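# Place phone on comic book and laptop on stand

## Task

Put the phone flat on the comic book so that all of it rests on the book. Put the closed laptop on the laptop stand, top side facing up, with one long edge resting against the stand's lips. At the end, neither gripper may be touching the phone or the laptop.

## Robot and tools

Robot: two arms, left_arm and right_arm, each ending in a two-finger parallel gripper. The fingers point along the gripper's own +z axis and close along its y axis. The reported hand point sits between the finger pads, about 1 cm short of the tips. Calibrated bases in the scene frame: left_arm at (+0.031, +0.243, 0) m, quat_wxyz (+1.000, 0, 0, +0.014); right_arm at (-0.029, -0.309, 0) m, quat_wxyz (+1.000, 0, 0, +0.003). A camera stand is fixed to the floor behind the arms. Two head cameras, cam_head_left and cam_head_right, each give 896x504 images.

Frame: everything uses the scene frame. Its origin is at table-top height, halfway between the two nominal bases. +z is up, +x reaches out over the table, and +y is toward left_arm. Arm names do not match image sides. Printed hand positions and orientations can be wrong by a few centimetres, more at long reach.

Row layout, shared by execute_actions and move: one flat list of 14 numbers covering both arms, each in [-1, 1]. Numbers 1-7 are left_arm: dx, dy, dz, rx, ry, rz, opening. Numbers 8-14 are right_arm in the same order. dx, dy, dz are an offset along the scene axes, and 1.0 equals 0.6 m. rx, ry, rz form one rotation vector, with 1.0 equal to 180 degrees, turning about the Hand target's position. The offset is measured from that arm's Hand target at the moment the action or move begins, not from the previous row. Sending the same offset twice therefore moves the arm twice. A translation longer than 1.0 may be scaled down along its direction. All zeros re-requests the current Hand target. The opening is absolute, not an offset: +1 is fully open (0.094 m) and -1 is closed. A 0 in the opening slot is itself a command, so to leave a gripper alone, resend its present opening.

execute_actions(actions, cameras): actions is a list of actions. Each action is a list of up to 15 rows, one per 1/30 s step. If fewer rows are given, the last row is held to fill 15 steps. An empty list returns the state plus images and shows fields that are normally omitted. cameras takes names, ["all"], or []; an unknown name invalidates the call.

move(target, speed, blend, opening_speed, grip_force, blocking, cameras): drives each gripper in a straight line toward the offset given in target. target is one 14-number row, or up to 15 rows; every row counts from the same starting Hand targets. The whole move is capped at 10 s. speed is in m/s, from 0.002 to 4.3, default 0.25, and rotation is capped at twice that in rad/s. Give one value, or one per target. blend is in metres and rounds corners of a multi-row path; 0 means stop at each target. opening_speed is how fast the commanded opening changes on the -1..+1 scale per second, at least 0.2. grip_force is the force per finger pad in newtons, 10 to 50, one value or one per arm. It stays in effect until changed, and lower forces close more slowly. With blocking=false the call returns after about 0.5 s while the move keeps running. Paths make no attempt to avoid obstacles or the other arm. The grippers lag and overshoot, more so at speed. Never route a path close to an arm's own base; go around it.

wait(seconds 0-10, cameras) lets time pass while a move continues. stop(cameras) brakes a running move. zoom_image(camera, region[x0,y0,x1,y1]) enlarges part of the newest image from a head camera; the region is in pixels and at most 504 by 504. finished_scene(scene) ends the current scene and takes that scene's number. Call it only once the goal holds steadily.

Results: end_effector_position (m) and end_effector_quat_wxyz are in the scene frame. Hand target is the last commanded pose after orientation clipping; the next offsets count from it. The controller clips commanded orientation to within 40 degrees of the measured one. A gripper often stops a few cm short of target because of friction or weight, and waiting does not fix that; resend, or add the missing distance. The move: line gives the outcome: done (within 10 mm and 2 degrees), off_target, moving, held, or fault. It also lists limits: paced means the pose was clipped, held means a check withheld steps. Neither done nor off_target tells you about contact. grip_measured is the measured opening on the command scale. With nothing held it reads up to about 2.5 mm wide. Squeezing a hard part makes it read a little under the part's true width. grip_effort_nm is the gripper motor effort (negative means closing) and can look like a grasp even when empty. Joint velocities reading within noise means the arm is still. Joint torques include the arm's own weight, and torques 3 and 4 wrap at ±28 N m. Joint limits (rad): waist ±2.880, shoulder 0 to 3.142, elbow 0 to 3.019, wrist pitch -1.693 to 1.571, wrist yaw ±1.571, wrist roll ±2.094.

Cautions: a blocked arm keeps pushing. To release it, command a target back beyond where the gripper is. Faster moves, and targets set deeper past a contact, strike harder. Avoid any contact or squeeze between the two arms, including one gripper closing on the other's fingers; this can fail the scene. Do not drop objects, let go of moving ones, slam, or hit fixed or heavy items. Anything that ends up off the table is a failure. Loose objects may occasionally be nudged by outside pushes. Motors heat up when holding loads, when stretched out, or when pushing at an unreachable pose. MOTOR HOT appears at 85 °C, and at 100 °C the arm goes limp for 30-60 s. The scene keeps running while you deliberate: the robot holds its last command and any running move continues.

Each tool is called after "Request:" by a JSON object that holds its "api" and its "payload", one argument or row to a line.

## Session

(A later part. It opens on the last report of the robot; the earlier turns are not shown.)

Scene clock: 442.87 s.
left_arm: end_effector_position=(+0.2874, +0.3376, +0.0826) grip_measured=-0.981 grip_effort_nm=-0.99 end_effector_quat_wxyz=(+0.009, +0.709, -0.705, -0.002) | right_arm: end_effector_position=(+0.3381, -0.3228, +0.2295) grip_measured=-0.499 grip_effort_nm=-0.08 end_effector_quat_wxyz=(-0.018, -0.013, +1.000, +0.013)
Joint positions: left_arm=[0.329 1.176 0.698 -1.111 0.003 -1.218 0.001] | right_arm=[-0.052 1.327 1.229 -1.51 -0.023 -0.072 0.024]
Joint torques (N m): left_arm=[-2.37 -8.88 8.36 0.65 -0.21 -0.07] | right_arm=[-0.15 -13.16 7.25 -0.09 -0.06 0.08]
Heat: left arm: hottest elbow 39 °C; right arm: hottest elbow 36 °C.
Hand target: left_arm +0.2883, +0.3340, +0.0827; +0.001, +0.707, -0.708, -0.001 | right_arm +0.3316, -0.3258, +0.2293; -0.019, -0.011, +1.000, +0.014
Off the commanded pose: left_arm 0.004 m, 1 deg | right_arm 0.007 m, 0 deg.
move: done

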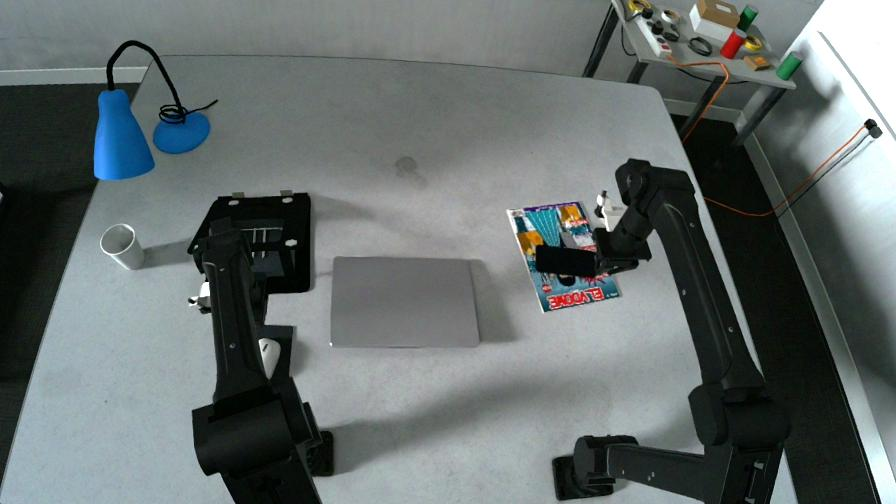

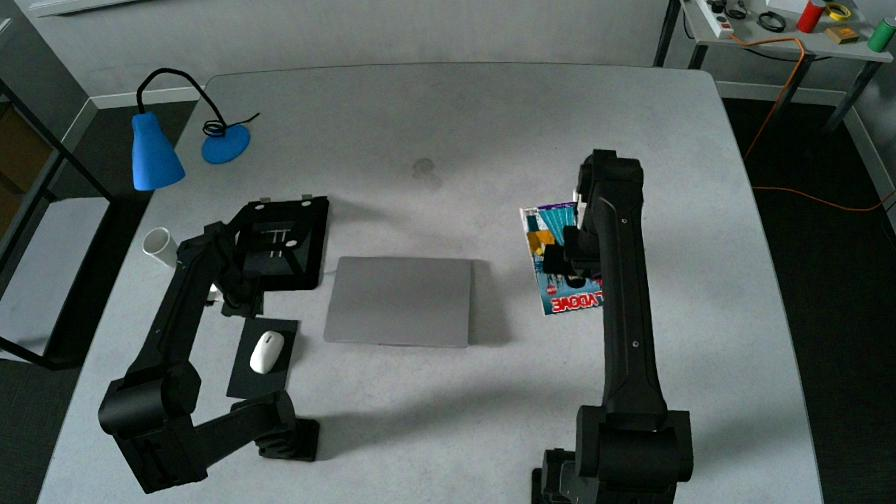

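Request:
{"api": "move", "payload": {
  "target": [
    [0,-0.05,0.03,0,0,0,-1,0,0,0,0,0,0,-0.5],
    [0.21,-0.05,0.03,0,0,0,-1,0,0,0,0,0,0,-0.5]
  ],
  "cameras": ["all"],
  "speed": 0.12
}}

Request:
{"api": "zoom_image", "payload": {
  "camera": "cam_head_right",
  "region": [160, 180, 340, 420]
}}

Scene clock: 450.20 s.
left_arm: end_effector_position=(+0.3798, +0.3051, +0.0849) grip_measured=-0.981 grip_effort_nm=-0.99 end_effector_quat_wxyz=(+0.026, +0.719, -0.694, -0.017) | right_arm: end_effector_position=(+0.3381, -0.3228, +0.2295) grip_measured=-0.499 grip_effort_nm=-0.08 end_effector_quat_wxyz=(-0.018, -0.013, +1.000, +0.013)
Joint positions: left_arm=[0.15 1.427 0.928 -1.134 0.002 -1.427 0.001] | right_arm=[-0.052 1.327 1.229 -1.51 -0.023 -0.072 0.024]
Joint torques (N m): left_arm=[-3.25 -10.7 15.72 0.55 -0.16 0.15] | right_arm=[-0.21 -13.22 7.25 -0.06 -0.05 0.09]
Heat: left arm: hottest elbow 38 °C; right arm: hottest elbow 36 °C.
Hand target: left_arm +0.4143, +0.3040, +0.1006; +0.001, +0.707, -0.708, +0.000 | right_arm +0.3316, -0.3258, +0.2293; -0.019, -0.011, +1.000, +0.014
Off the commanded pose: left_arm 0.038 m, 4 deg | right_arm 0.007 m, 0 deg.
move: off_target (left_arm)

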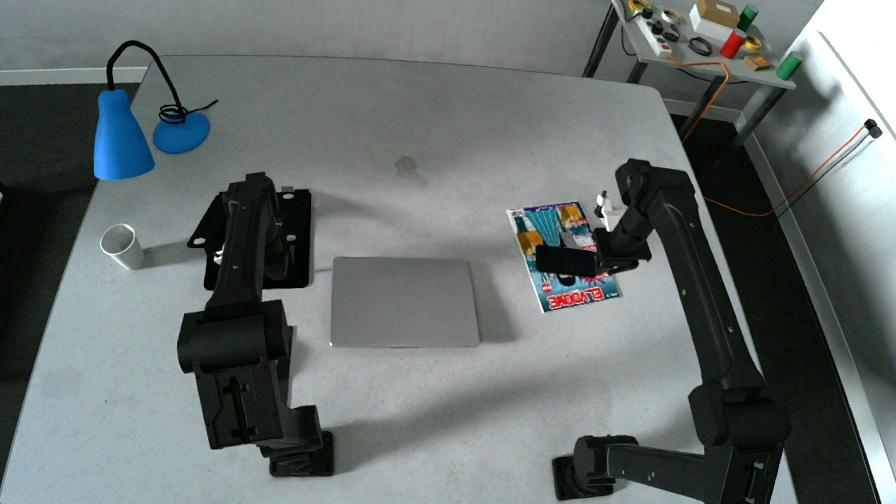

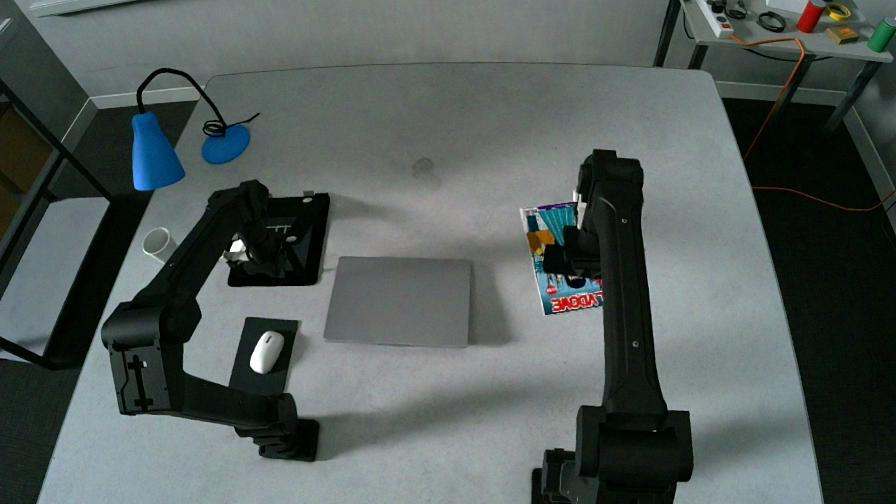

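Scaled by 2.100.

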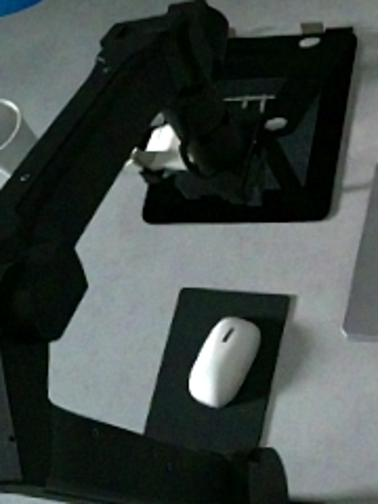

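Request:
{"api": "move", "payload": {
  "target": [
    [0.17,0,0,0,0,0,-1,0,0,0,0,0,0,-0.5]
  ],
  "cameras": ["all"],
  "speed": 0.08
}}

Request:
{"api": "zoom_image", "payload": {
  "camera": "cam_head_right",
  "region": [160, 180, 340, 420]
}}

Scene clock: 454.00 s.
left_arm: end_effector_position=(+0.4842, +0.3085, +0.0860) grip_measured=-0.981 grip_effort_nm=-0.99 end_effector_quat_wxyz=(+0.022, +0.717, -0.696, -0.016) | right_arm: end_effector_position=(+0.3381, -0.3228, +0.2295) grip_measured=-0.499 grip_effort_nm=-0.08 end_effector_quat_wxyz=(-0.018, -0.013, +1.000, +0.013)
Joint positions: left_arm=[0.117 1.673 1.221 -1.173 0.002 -1.455 0.001] | right_arm=[-0.052 1.327 1.229 -1.51 -0.023 -0.072 0.024]
Joint torques (N m): left_arm=[-2.73 -14.33 15.99 0.32 -0.1 0.13] | right_arm=[-0.15 -13.22 7.24 -0.09 -0.06 0.08]
Heat: left arm: hottest elbow 38 °C; right arm: hottest elbow 36 °C.
Hand target: left_arm +0.5162, +0.3040, +0.1006; +0.001, +0.707, -0.708, -0.001 | right_arm +0.3316, -0.3258, +0.2293; -0.019, -0.011, +1.000, +0.014
Off the commanded pose: left_arm 0.036 m, 3 deg | right_arm 0.007 m, 0 deg.
move: off_target (left_arm)

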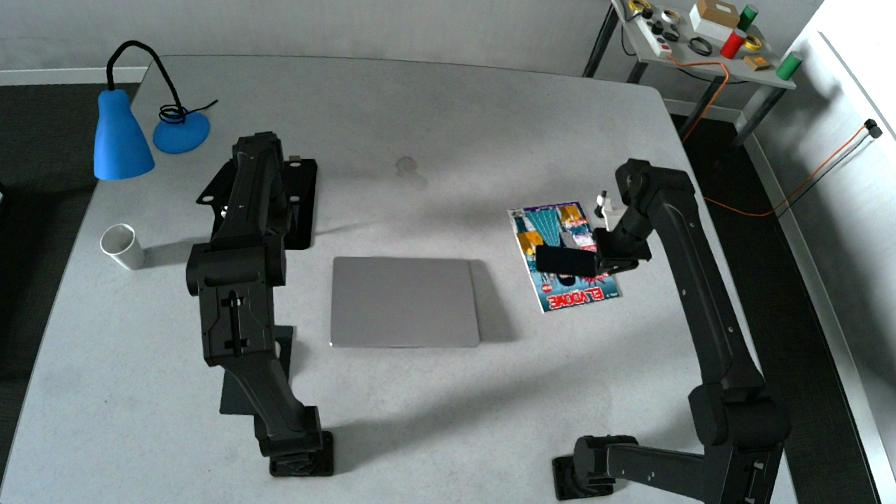

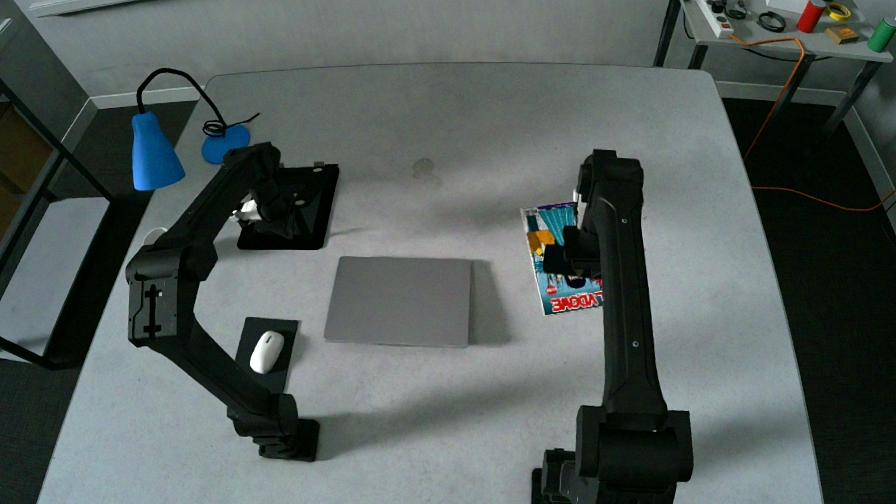

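Scaled by 2.100.

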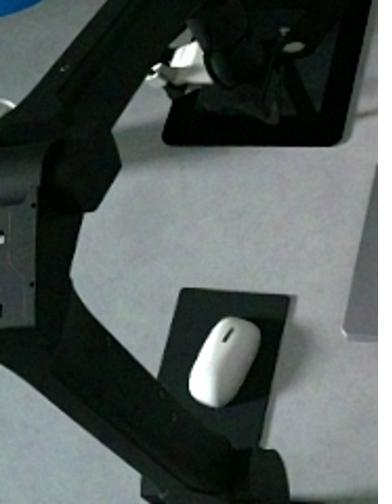

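Request:
{"api": "move", "payload": {
  "target": [
    [-0.1,0,0,0,0,0,-1,0,0,0,0,0,0,-0.5],
    [-0.25,0.0,0.3,0,0,-0.5,-1,0,0,0,0,0,0,-0.5]
  ],
  "blend": [0.03,0],
  "cameras": ["all"]
}}

Request:
{"api": "zoom_image", "payload": {
  "camera": "cam_head_left",
  "region": [180, 130, 340, 270]
}}

Request:
{"api": "zoom_image", "payload": {
  "camera": "cam_head_right",
  "region": [200, 130, 360, 270]
}}

Scene clock: 468.80 s.
left_arm: end_effector_position=(+0.3526, +0.2969, +0.2499) grip_measured=-0.981 grip_effort_nm=-1.00 end_effector_quat_wxyz=(-0.036, +0.004, +0.999, -0.003) | right_arm: end_effector_position=(+0.3381, -0.3228, +0.2295) grip_measured=-0.499 grip_effort_nm=-0.08 end_effector_quat_wxyz=(-0.018, -0.013, +1.000, +0.013)
Joint positions: left_arm=[0.136 1.239 1.203 -1.608 -0.006 0.172 0.001] | right_arm=[-0.052 1.327 1.229 -1.51 -0.023 -0.072 0.024]
Joint torques (N m): left_arm=[0.5 -11.87 16.81 -0.13 0.11 0.15] | right_arm=[-0.09 -13.22 7.25 -0.06 -0.06 0.08]
Heat: left arm: hottest elbow 39 °C; right arm: hottest elbow 35 °C.
Hand target: left_arm +0.3662, +0.3040, +0.2806; +0.000, +0.001, +1.000, +0.001 | right_arm +0.3316, -0.3258, +0.2293; -0.019, -0.011, +1.000, +0.014
Off the commanded pose: left_arm 0.034 m, 4 deg | right_arm 0.007 m, 0 deg.
move: off_target (left_arm); blend cut to 0.0291 m at target 1

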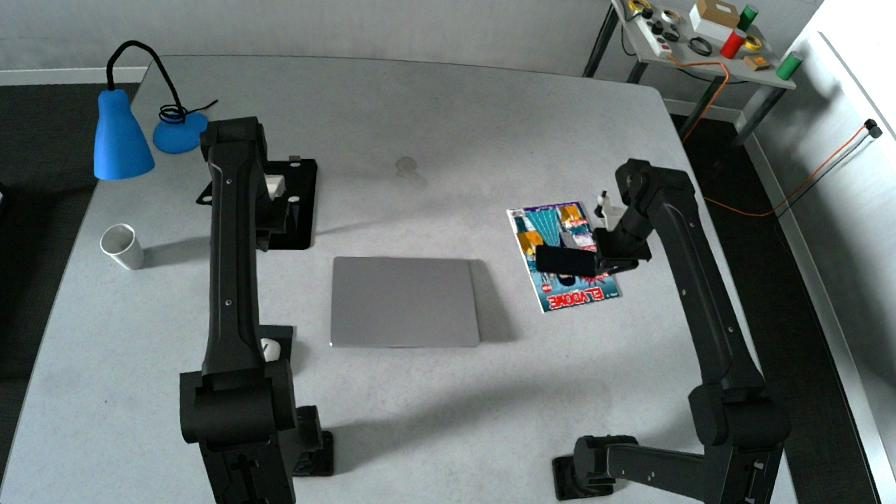

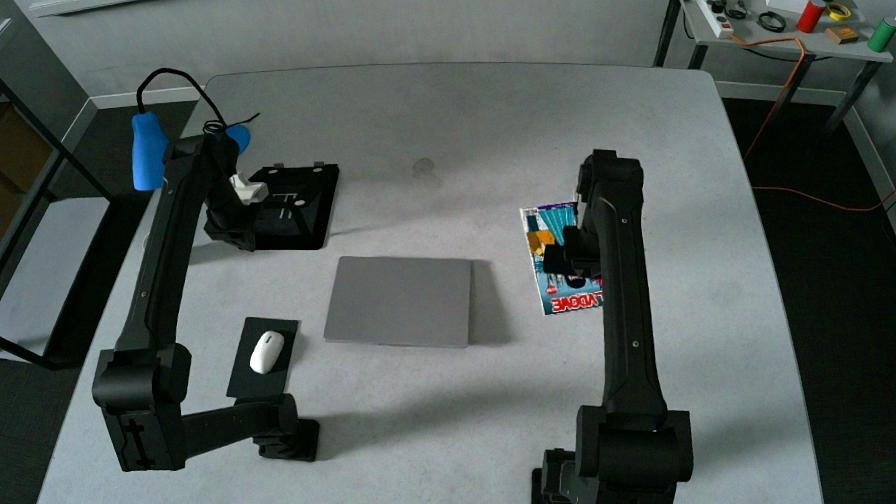

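Scaled by 3.150.

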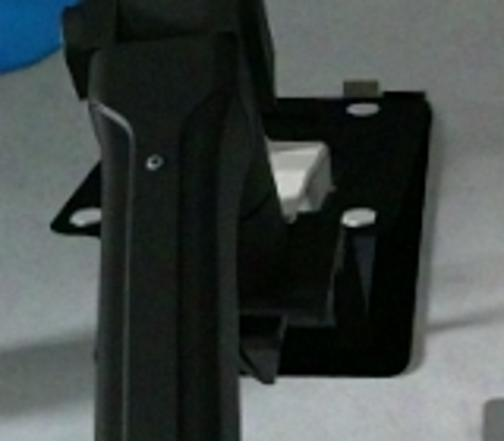

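Scaled by 3.150.

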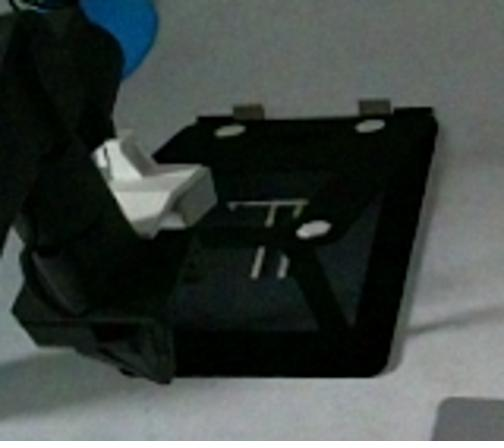

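Request:
{"api": "move", "payload": {
  "target": [
    [0.39,-0.02,-0.03,0,0,0,1,0,0,0,0,0,0,-0.5]
  ],
  "cameras": ["all"]
}}

Request:
{"api": "zoom_image", "payload": {
  "camera": "cam_head_left",
  "region": [180, 100, 340, 270]
}}

Request:
{"api": "zoom_image", "payload": {
  "camera": "cam_head_right",
  "region": [200, 100, 360, 270]
}}

Scene clock: 487.67 s.
left_arm: end_effector_position=(+0.5839, +0.2976, +0.2408) grip_measured=+0.998 grip_effort_nm=0.13 end_effector_quat_wxyz=(-0.025, -0.001, +1.000, -0.001) | right_arm: end_effector_position=(+0.3381, -0.3228, +0.2295) grip_measured=-0.499 grip_effort_nm=-0.08 end_effector_quat_wxyz=(-0.018, -0.013, +1.000, +0.013)
Joint positions: left_arm=[0.07 1.836 1.862 -1.647 -0.003 0.096 0.094] | right_arm=[-0.052 1.327 1.229 -1.51 -0.023 -0.072 0.024]
Joint torques (N m): left_arm=[-2.37 -19.02 16.65 -0.14 0.01 -0.12] | right_arm=[-0.21 -13.1 7.27 -0.08 -0.06 0.09]
Heat: left arm: hottest elbow 40 °C; right arm: hottest elbow 35 °C.
Hand target: left_arm +0.6002, +0.2920, +0.2627; +0.000, +0.000, +1.000, +0.001 | right_arm +0.3316, -0.3258, +0.2293; -0.019, -0.011, +1.000, +0.014
Off the commanded pose: left_arm 0.028 m, 3 deg | right_arm 0.007 m, 0 deg.
move: off_target (left_arm)

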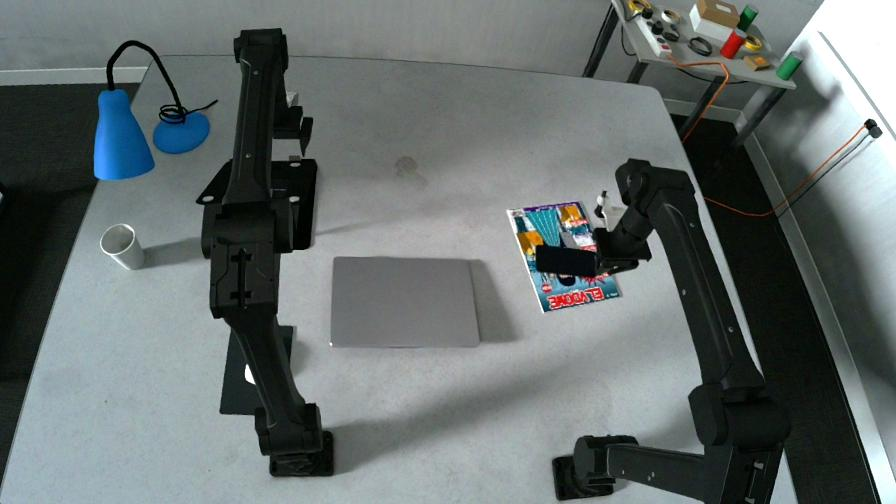

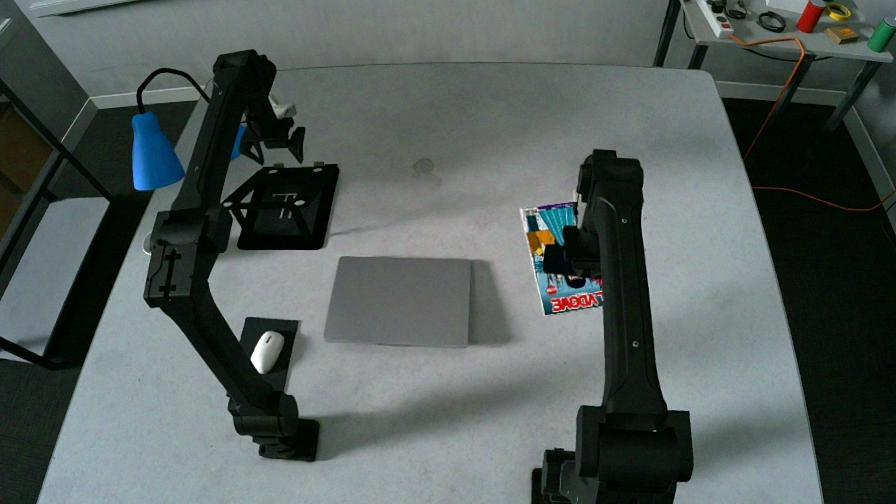

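Scaled by 2.965.

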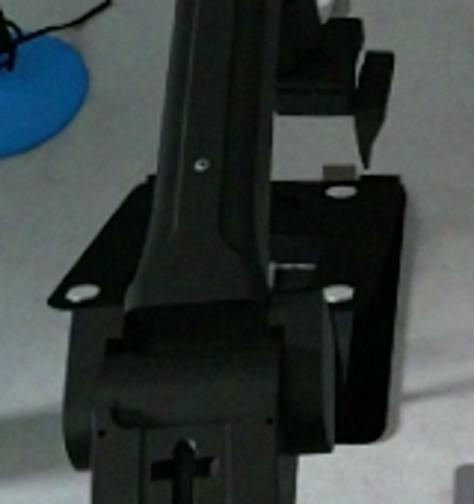

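Scaled by 2.965.

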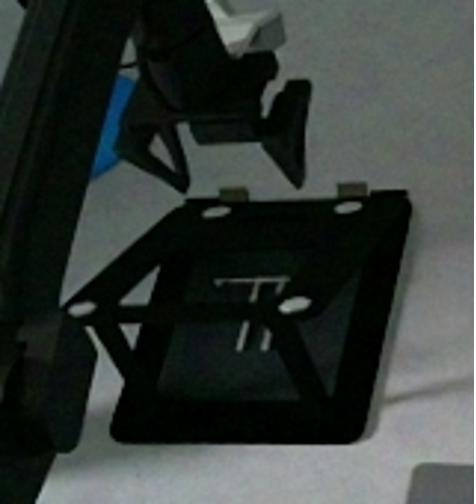

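Request:
{"api": "move", "payload": {
  "target": [
    [0.05,-0.015,-0.12,0,0,0,1,0,0,0,0,0,0,-0.5]
  ],
  "cameras": ["all"],
  "speed": 0.15
}}

Request:
{"api": "zoom_image", "payload": {
  "camera": "cam_head_left",
  "region": [180, 100, 340, 270]
}}

Request:
{"api": "zoom_image", "payload": {
  "camera": "cam_head_right",
  "region": [200, 100, 360, 270]
}}

Scene clock: 495.37 s.
left_arm: end_effector_position=(+0.6229, +0.2901, +0.1862) grip_measured=+0.998 grip_effort_nm=0.13 end_effector_quat_wxyz=(-0.012, -0.001, +1.000, +0.000) | right_arm: end_effector_position=(+0.3381, -0.3228, +0.2295) grip_measured=-0.499 grip_effort_nm=-0.08 end_effector_quat_wxyz=(-0.018, -0.013, +1.000, +0.013)
Joint positions: left_arm=[0.051 1.932 1.862 -1.526 -0.003 0.077 0.094] | right_arm=[-0.052 1.327 1.229 -1.51 -0.023 -0.072 0.024]
Joint torques (N m): left_arm=[-2.37 -21.01 11.58 0.7 0.02 -0.11] | right_arm=[-0.09 -13.22 7.23 -0.08 -0.06 0.09]
Heat: left arm: hottest elbow 42 °C; right arm: hottest elbow 35 °C.
Hand target: left_arm +0.6302, +0.2831, +0.1906; +0.000, +0.000, +1.000, +0.001 | right_arm +0.3316, -0.3258, +0.2293; -0.019, -0.011, +1.000, +0.014
Off the commanded pose: left_arm 0.011 m, 1 deg | right_arm 0.007 m, 0 deg.
move: off_target (left_arm)

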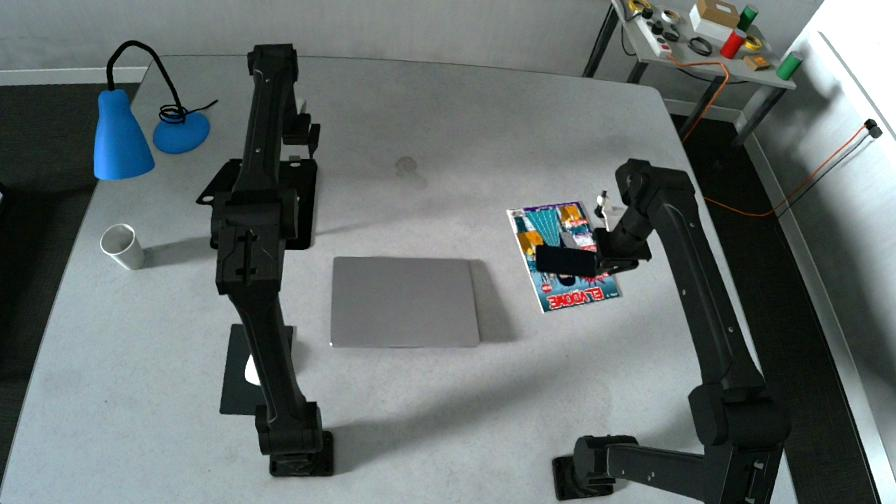

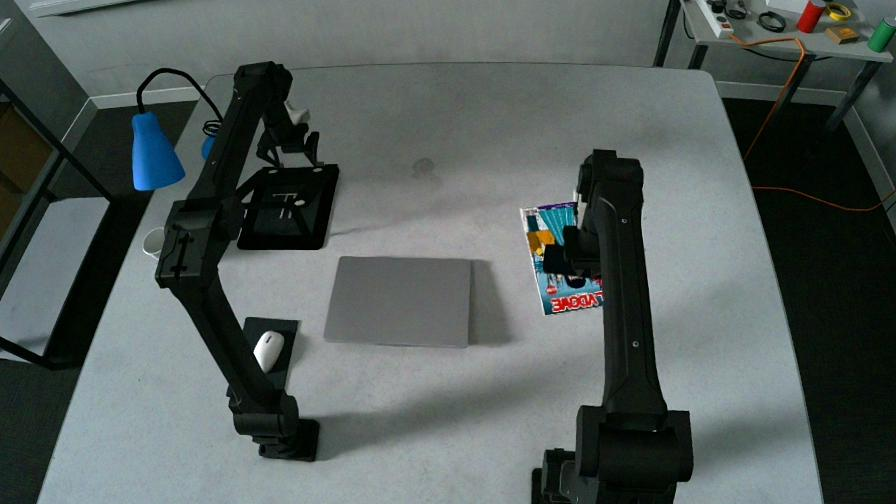

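Scaled by 2.965.

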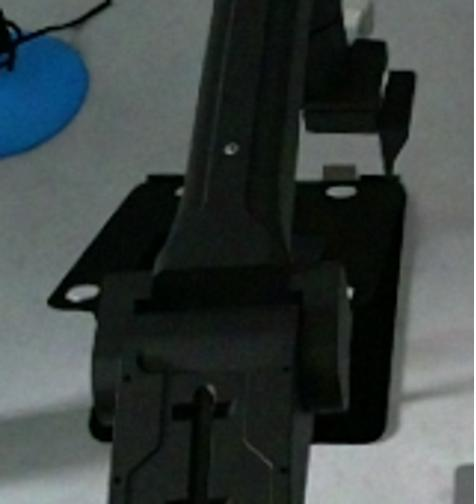

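Scaled by 2.965.

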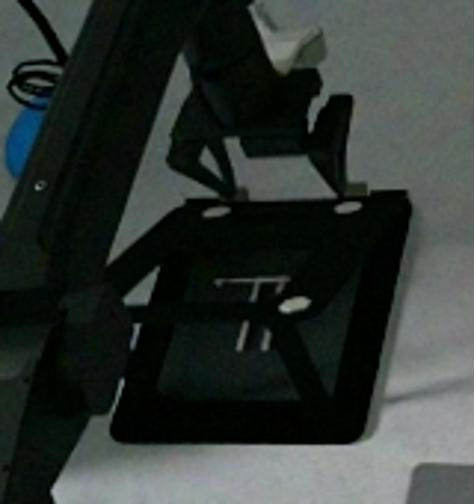

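Request:
{"api": "move", "payload": {
  "target": [
    [-0.05,0,0.15,0,0,0,1,0,0,0,0,0,0,-0.5],
    [-0.40,0.128,0.15,0,0,0.5,1,0,0,0,0,0,0,-0.5]
  ],
  "blend": [0.05,0]
}}

Request:
{"api": "move", "payload": {
  "target": [
    [0.10,0,-0.13,0,-0.344,0,1,0,0,0,0,0,0,-0.5]
  ],
  "cameras": ["all"]
}}

Request:
{"api": "zoom_image", "payload": {
  "camera": "cam_head_left",
  "region": [180, 120, 340, 290]
}}

Request:
{"api": "zoom_image", "payload": {
  "camera": "cam_head_right",
  "region": [180, 120, 340, 290]
}}

Scene clock: 515.13 s.
left_arm: end_effector_position=(+0.3938, +0.3559, +0.2779) grip_measured=+0.998 grip_effort_nm=0.13 end_effector_quat_wxyz=(+0.010, +0.699, -0.715, -0.005) | right_arm: end_effector_position=(+0.3381, -0.3228, +0.2295) grip_measured=-0.499 grip_effort_nm=-0.08 end_effector_quat_wxyz=(-0.018, -0.013, +1.000, +0.013)
Joint positions: left_arm=[0.274 1.347 1.376 -1.622 -0.001 -1.245 0.094] | right_arm=[-0.052 1.327 1.229 -1.51 -0.023 -0.072 0.024]
Joint torques (N m): left_arm=[-0.44 -13.68 9.37 0.8 -0.05 -0.08] | right_arm=[-0.03 -13.16 7.27 -0.06 -0.06 0.09]
Heat: left arm: hottest elbow 41 °C; right arm: hottest elbow 35 °C.
Hand target: left_arm +0.3903, +0.3599, +0.2806; +0.001, +0.707, -0.707, +0.000 | right_arm +0.3316, -0.3258, +0.2293; -0.019, -0.011, +1.000, +0.014
Off the commanded pose: left_arm 0.006 m, 2 deg | right_arm 0.007 m, 0 deg.
move: done; blend cut to 0.0474 m at target 1

Scene clock: 518.13 s.
left_arm: end_effector_position=(+0.4516, +0.3542, +0.2054) grip_measured=+0.998 grip_effort_nm=0.12 end_effector_quat_wxyz=(-0.360, +0.602, -0.615, +0.362) | right_arm: end_effector_position=(+0.3381, -0.3228, +0.2295) grip_measured=-0.499 grip_effort_nm=-0.08 end_effector_quat_wxyz=(-0.018, -0.013, +1.000, +0.013)
Joint positions: left_arm=[0.373 1.021 0.583 -0.101 0.363 -1.355 0.094] | right_arm=[-0.052 1.327 1.229 -1.51 -0.023 -0.072 0.024]
Joint torques (N m): left_arm=[-0.26 -6.65 9.92 2.63 0.17 -0.01] | right_arm=[-0.21 -13.16 7.25 -0.09 -0.06 0.09]
Heat: left arm: hottest elbow 40 °C; right arm: hottest elbow 35 °C.
Hand target: left_arm +0.4502, +0.3598, +0.2026; -0.363, +0.606, -0.607, +0.363 | right_arm +0.3316, -0.3258, +0.2293; -0.019, -0.011, +1.000, +0.014
Off the commanded pose: left_arm 0.006 m, 1 deg | right_arm 0.007 m, 0 deg.
move: done

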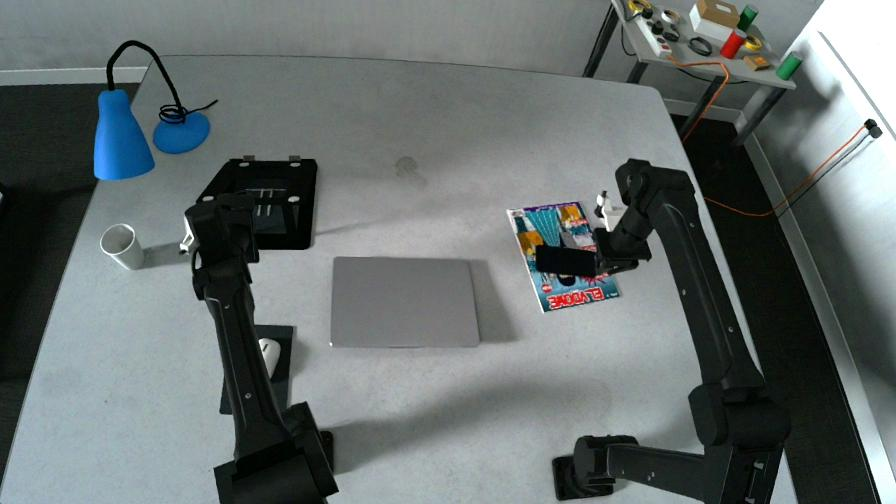

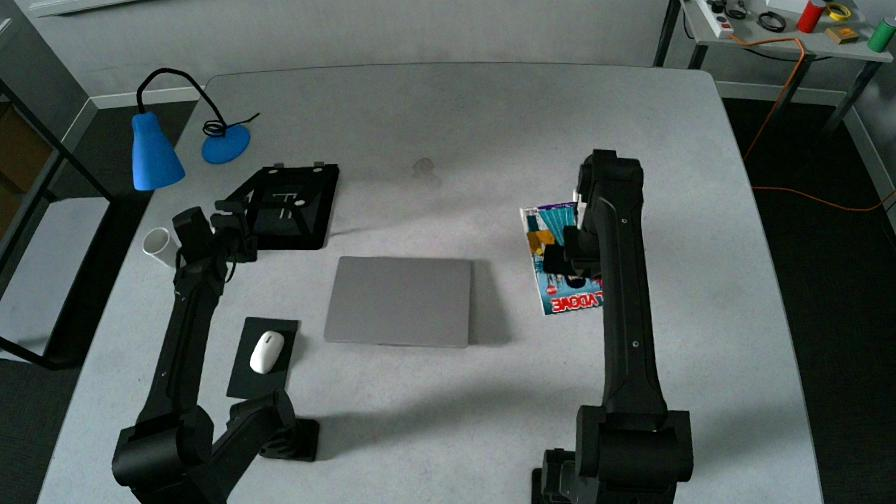

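Scaled by 2.965.

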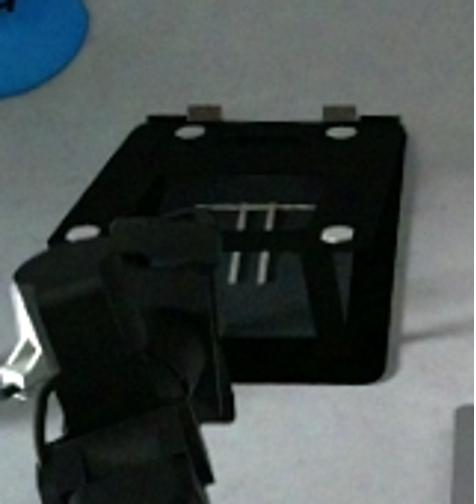

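Scaled by 2.965.

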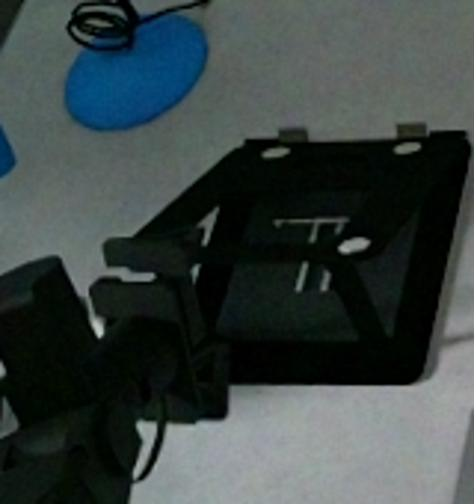

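Request:
{"api": "move", "payload": {
  "target": [
    [-0.01,-0.085,-0.075,0,0,0,1,0,0,0,0,0,0,-0.5]
  ],
  "cameras": ["all"],
  "speed": 0.15
}}

Request:
{"api": "zoom_image", "payload": {
  "camera": "cam_head_left",
  "region": [180, 120, 340, 290]
}}

Request:
{"api": "zoom_image", "payload": {
  "camera": "cam_head_right",
  "region": [180, 120, 340, 290]
}}

Scene clock: 525.20 s.
left_arm: end_effector_position=(+0.4434, +0.3141, +0.1624) grip_measured=+0.998 grip_effort_nm=0.12 end_effector_quat_wxyz=(-0.366, +0.608, -0.606, +0.360) | right_arm: end_effector_position=(+0.3381, -0.3228, +0.2295) grip_measured=-0.499 grip_effort_nm=-0.08 end_effector_quat_wxyz=(-0.018, -0.013, +1.000, +0.013)
Joint positions: left_arm=[0.236 1.028 0.449 0.07 0.225 -1.44 0.094] | right_arm=[-0.052 1.327 1.229 -1.51 -0.023 -0.072 0.024]
Joint torques (N m): left_arm=[-2.61 -5.13 9.59 2.47 -0.14 0] | right_arm=[-0.09 -13.22 7.24 -0.09 -0.06 0.08]
Heat: left arm: hottest elbow 40 °C; right arm: hottest elbow 35 °C.
Hand target: left_arm +0.4443, +0.3088, +0.1576; -0.363, +0.606, -0.607, +0.363 | right_arm +0.3316, -0.3258, +0.2293; -0.019, -0.011, +1.000, +0.014
Off the commanded pose: left_arm 0.007 m, 1 deg | right_arm 0.007 m, 0 deg.
move: done

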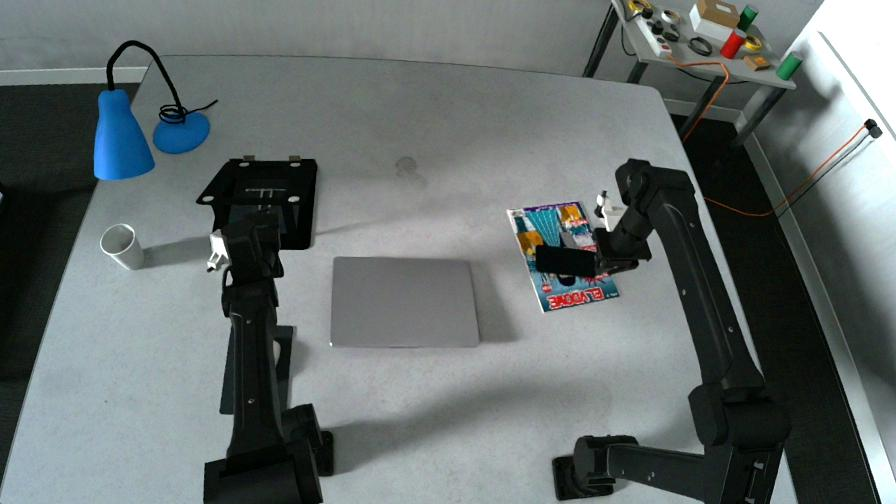

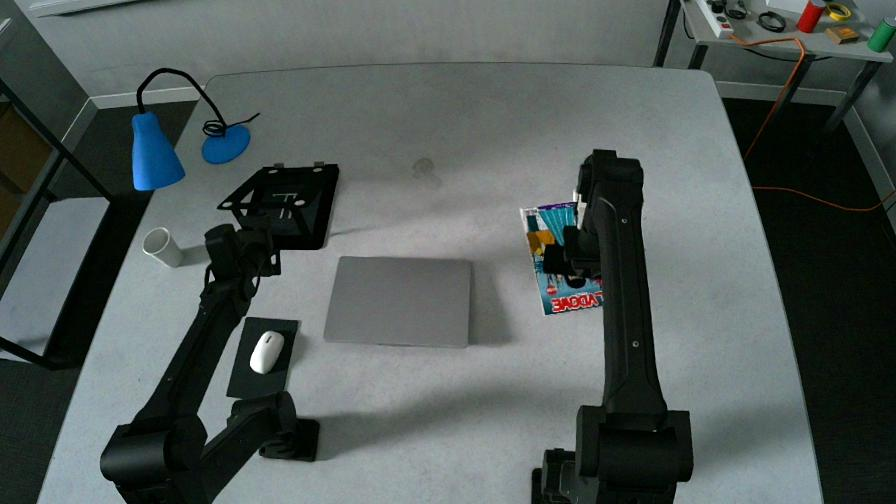

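Scaled by 2.965.

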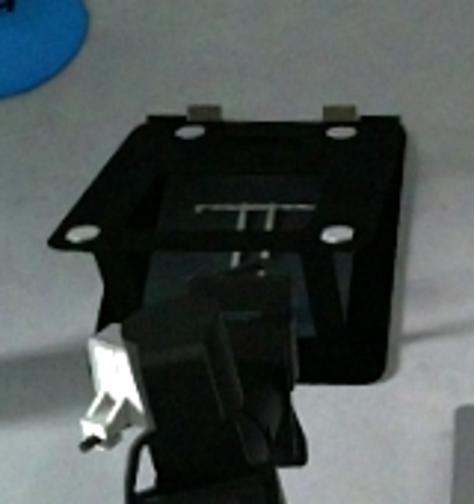

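Scaled by 2.965.

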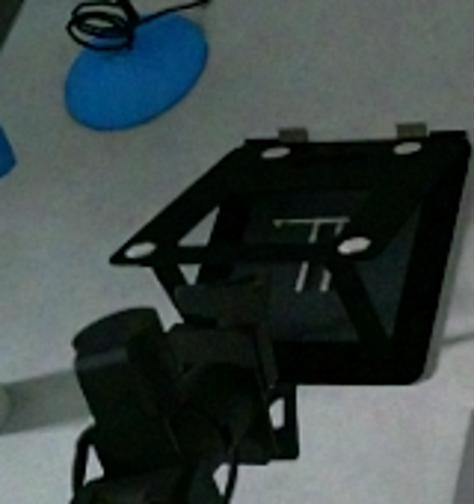

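Request:
{"api": "move", "payload": {
  "target": [
    [0.14,0,-0.04,0,0,0,1,0,0,0,0,0,0,-0.5]
  ],
  "cameras": ["all"],
  "speed": 0.08
}}

Request:
{"api": "zoom_image", "payload": {
  "camera": "cam_head_left",
  "region": [180, 120, 340, 290]
}}

Request:
{"api": "zoom_image", "payload": {
  "camera": "cam_head_right",
  "region": [180, 120, 340, 290]
}}

Scene clock: 531.93 s.
left_arm: end_effector_position=(+0.4945, +0.3089, +0.1019) grip_measured=+0.998 grip_effort_nm=0.12 end_effector_quat_wxyz=(-0.336, +0.625, -0.617, +0.340) | right_arm: end_effector_position=(+0.3381, -0.3228, +0.2295) grip_measured=-0.499 grip_effort_nm=-0.08 end_effector_quat_wxyz=(-0.018, -0.013, +1.000, +0.013)
Joint positions: left_arm=[0.178 1.337 0.524 0.23 0.173 -1.47 0.094] | right_arm=[-0.052 1.327 1.229 -1.51 -0.023 -0.072 0.024]
Joint torques (N m): left_arm=[-3.08 -8.7 14.89 2.58 -0.13 0] | right_arm=[-0.09 -13.16 7.24 -0.06 -0.06 0.08]
Heat: left arm: hottest elbow 40 °C; right arm: hottest elbow 35 °C.
Hand target: left_arm +0.5282, +0.3089, +0.1336; -0.363, +0.606, -0.607, +0.363 | right_arm +0.3316, -0.3258, +0.2293; -0.019, -0.011, +1.000, +0.014
Off the commanded pose: left_arm 0.046 m, 5 deg | right_arm 0.007 m, 0 deg.
move: off_target (left_arm)

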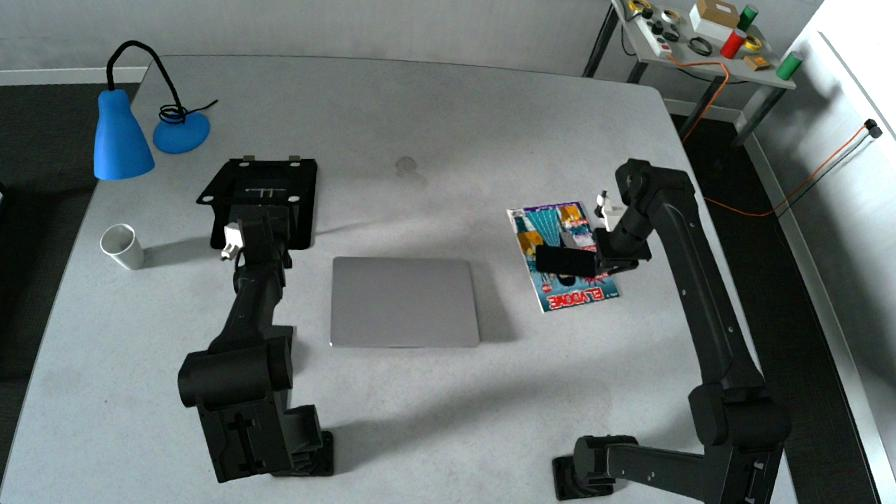

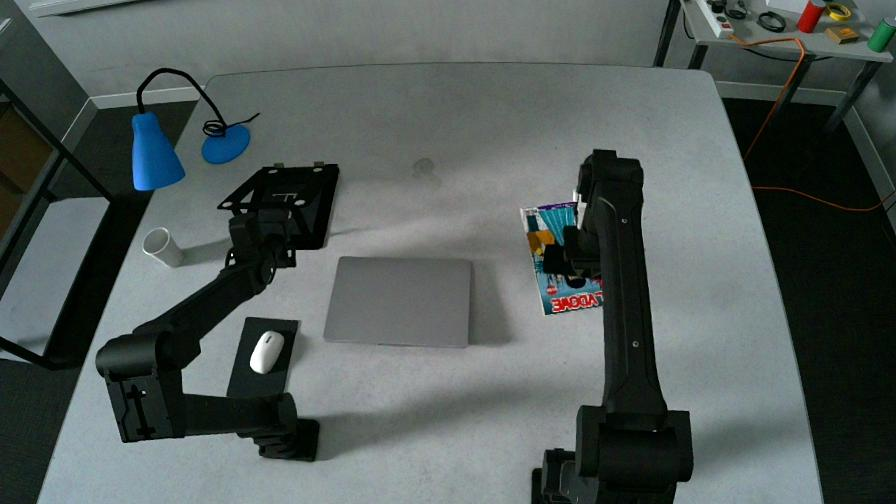

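Scaled by 2.965.

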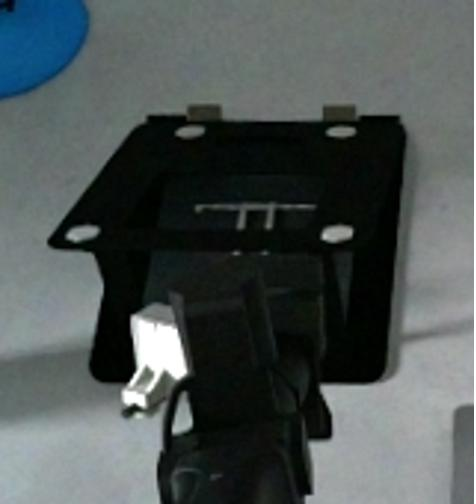

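Scaled by 2.965.

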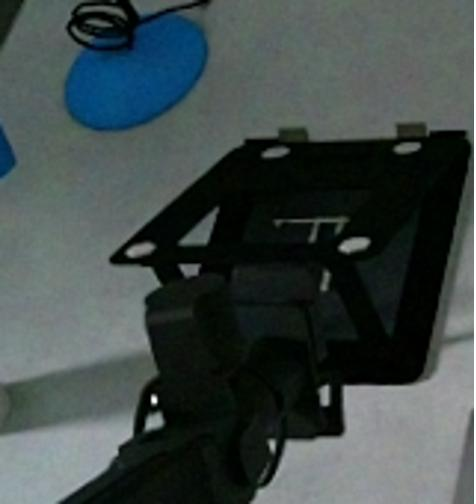

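Request:
{"api": "move", "payload": {
  "target": [
    [-0.12,0,0,0,0,0,1,0,0,0,0,0,0,-0.5],
    [-0.12,0,0.06,0,0,0,1,0,0,0,0,0,0,-0.5],
    [0.02,0,0.055,0,0,0,1,0,0,0,0,0,0,-0.5]
  ],
  "cameras": ["all"],
  "speed": 0.08
}}

Request:
{"api": "zoom_image", "payload": {
  "camera": "cam_head_left",
  "region": [180, 120, 340, 290]
}}

Request:
{"api": "zoom_image", "payload": {
  "camera": "cam_head_right",
  "region": [180, 120, 340, 290]
}}

Scene clock: 539.93 s.
left_arm: end_effector_position=(+0.5092, +0.3098, +0.1348) grip_measured=+0.998 grip_effort_nm=0.12 end_effector_quat_wxyz=(-0.339, +0.624, -0.616, +0.342) | right_arm: end_effector_position=(+0.3381, -0.3228, +0.2295) grip_measured=-0.499 grip_effort_nm=-0.08 end_effector_quat_wxyz=(-0.018, -0.013, +1.000, +0.013)
Joint positions: left_arm=[0.172 1.292 0.597 0.119 0.168 -1.474 0.094] | right_arm=[-0.052 1.327 1.229 -1.51 -0.023 -0.072 0.024]
Joint torques (N m): left_arm=[-2.26 -8.76 15.82 2.65 -0.12 -0.04] | right_arm=[-0.15 -13.16 7.27 -0.06 -0.05 0.09]
Heat: left arm: hottest elbow 40 °C; right arm: hottest elbow 35 °C.
Hand target: left_arm +0.5403, +0.3089, +0.1668; -0.363, +0.606, -0.607, +0.363 | right_arm +0.3316, -0.3258, +0.2293; -0.019, -0.011, +1.000, +0.014
Off the commanded pose: left_arm 0.044 m, 4 deg | right_arm 0.007 m, 0 deg.
move: off_target (left_arm)

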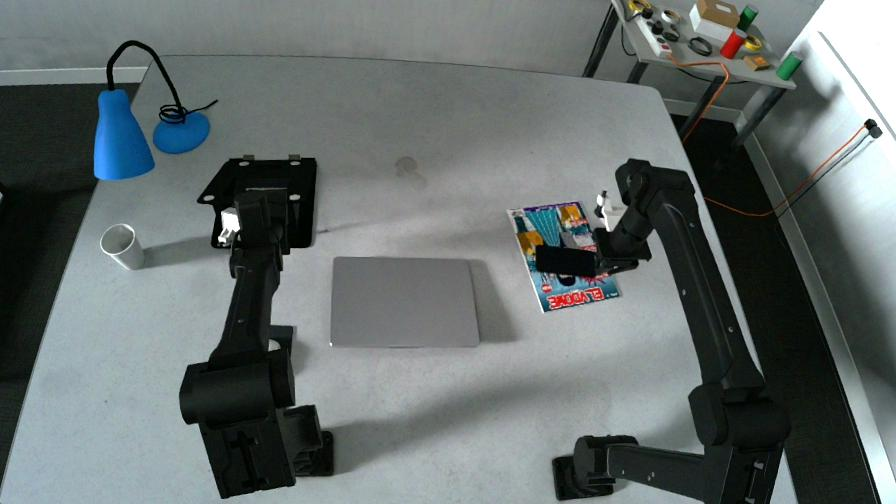

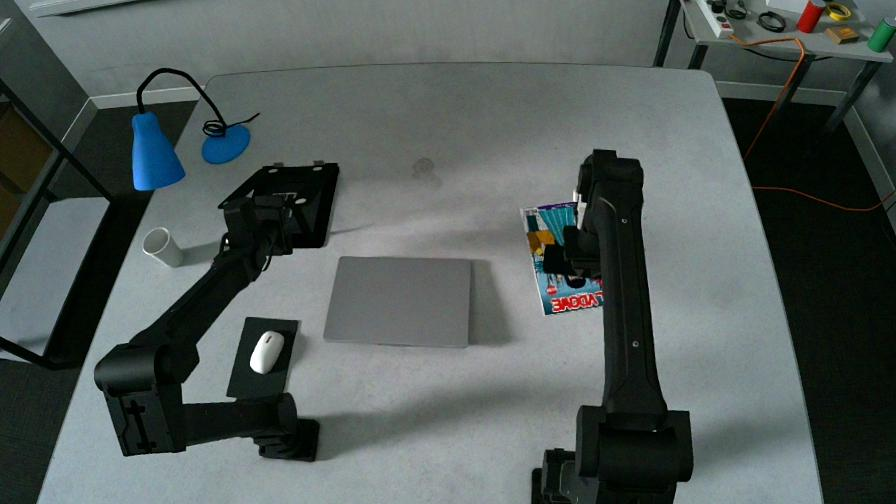

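Scaled by 2.965.

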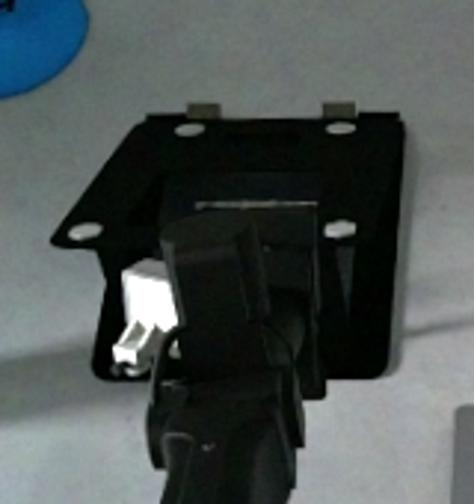

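Scaled by 2.965.

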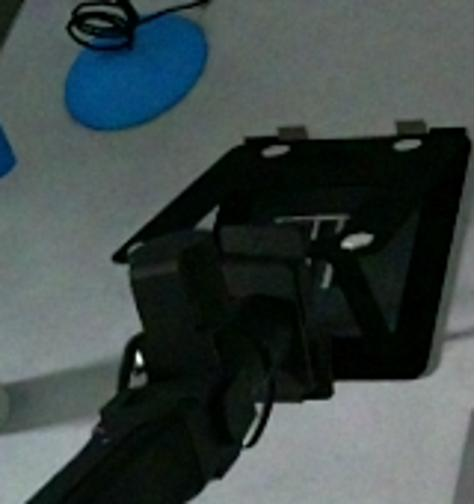

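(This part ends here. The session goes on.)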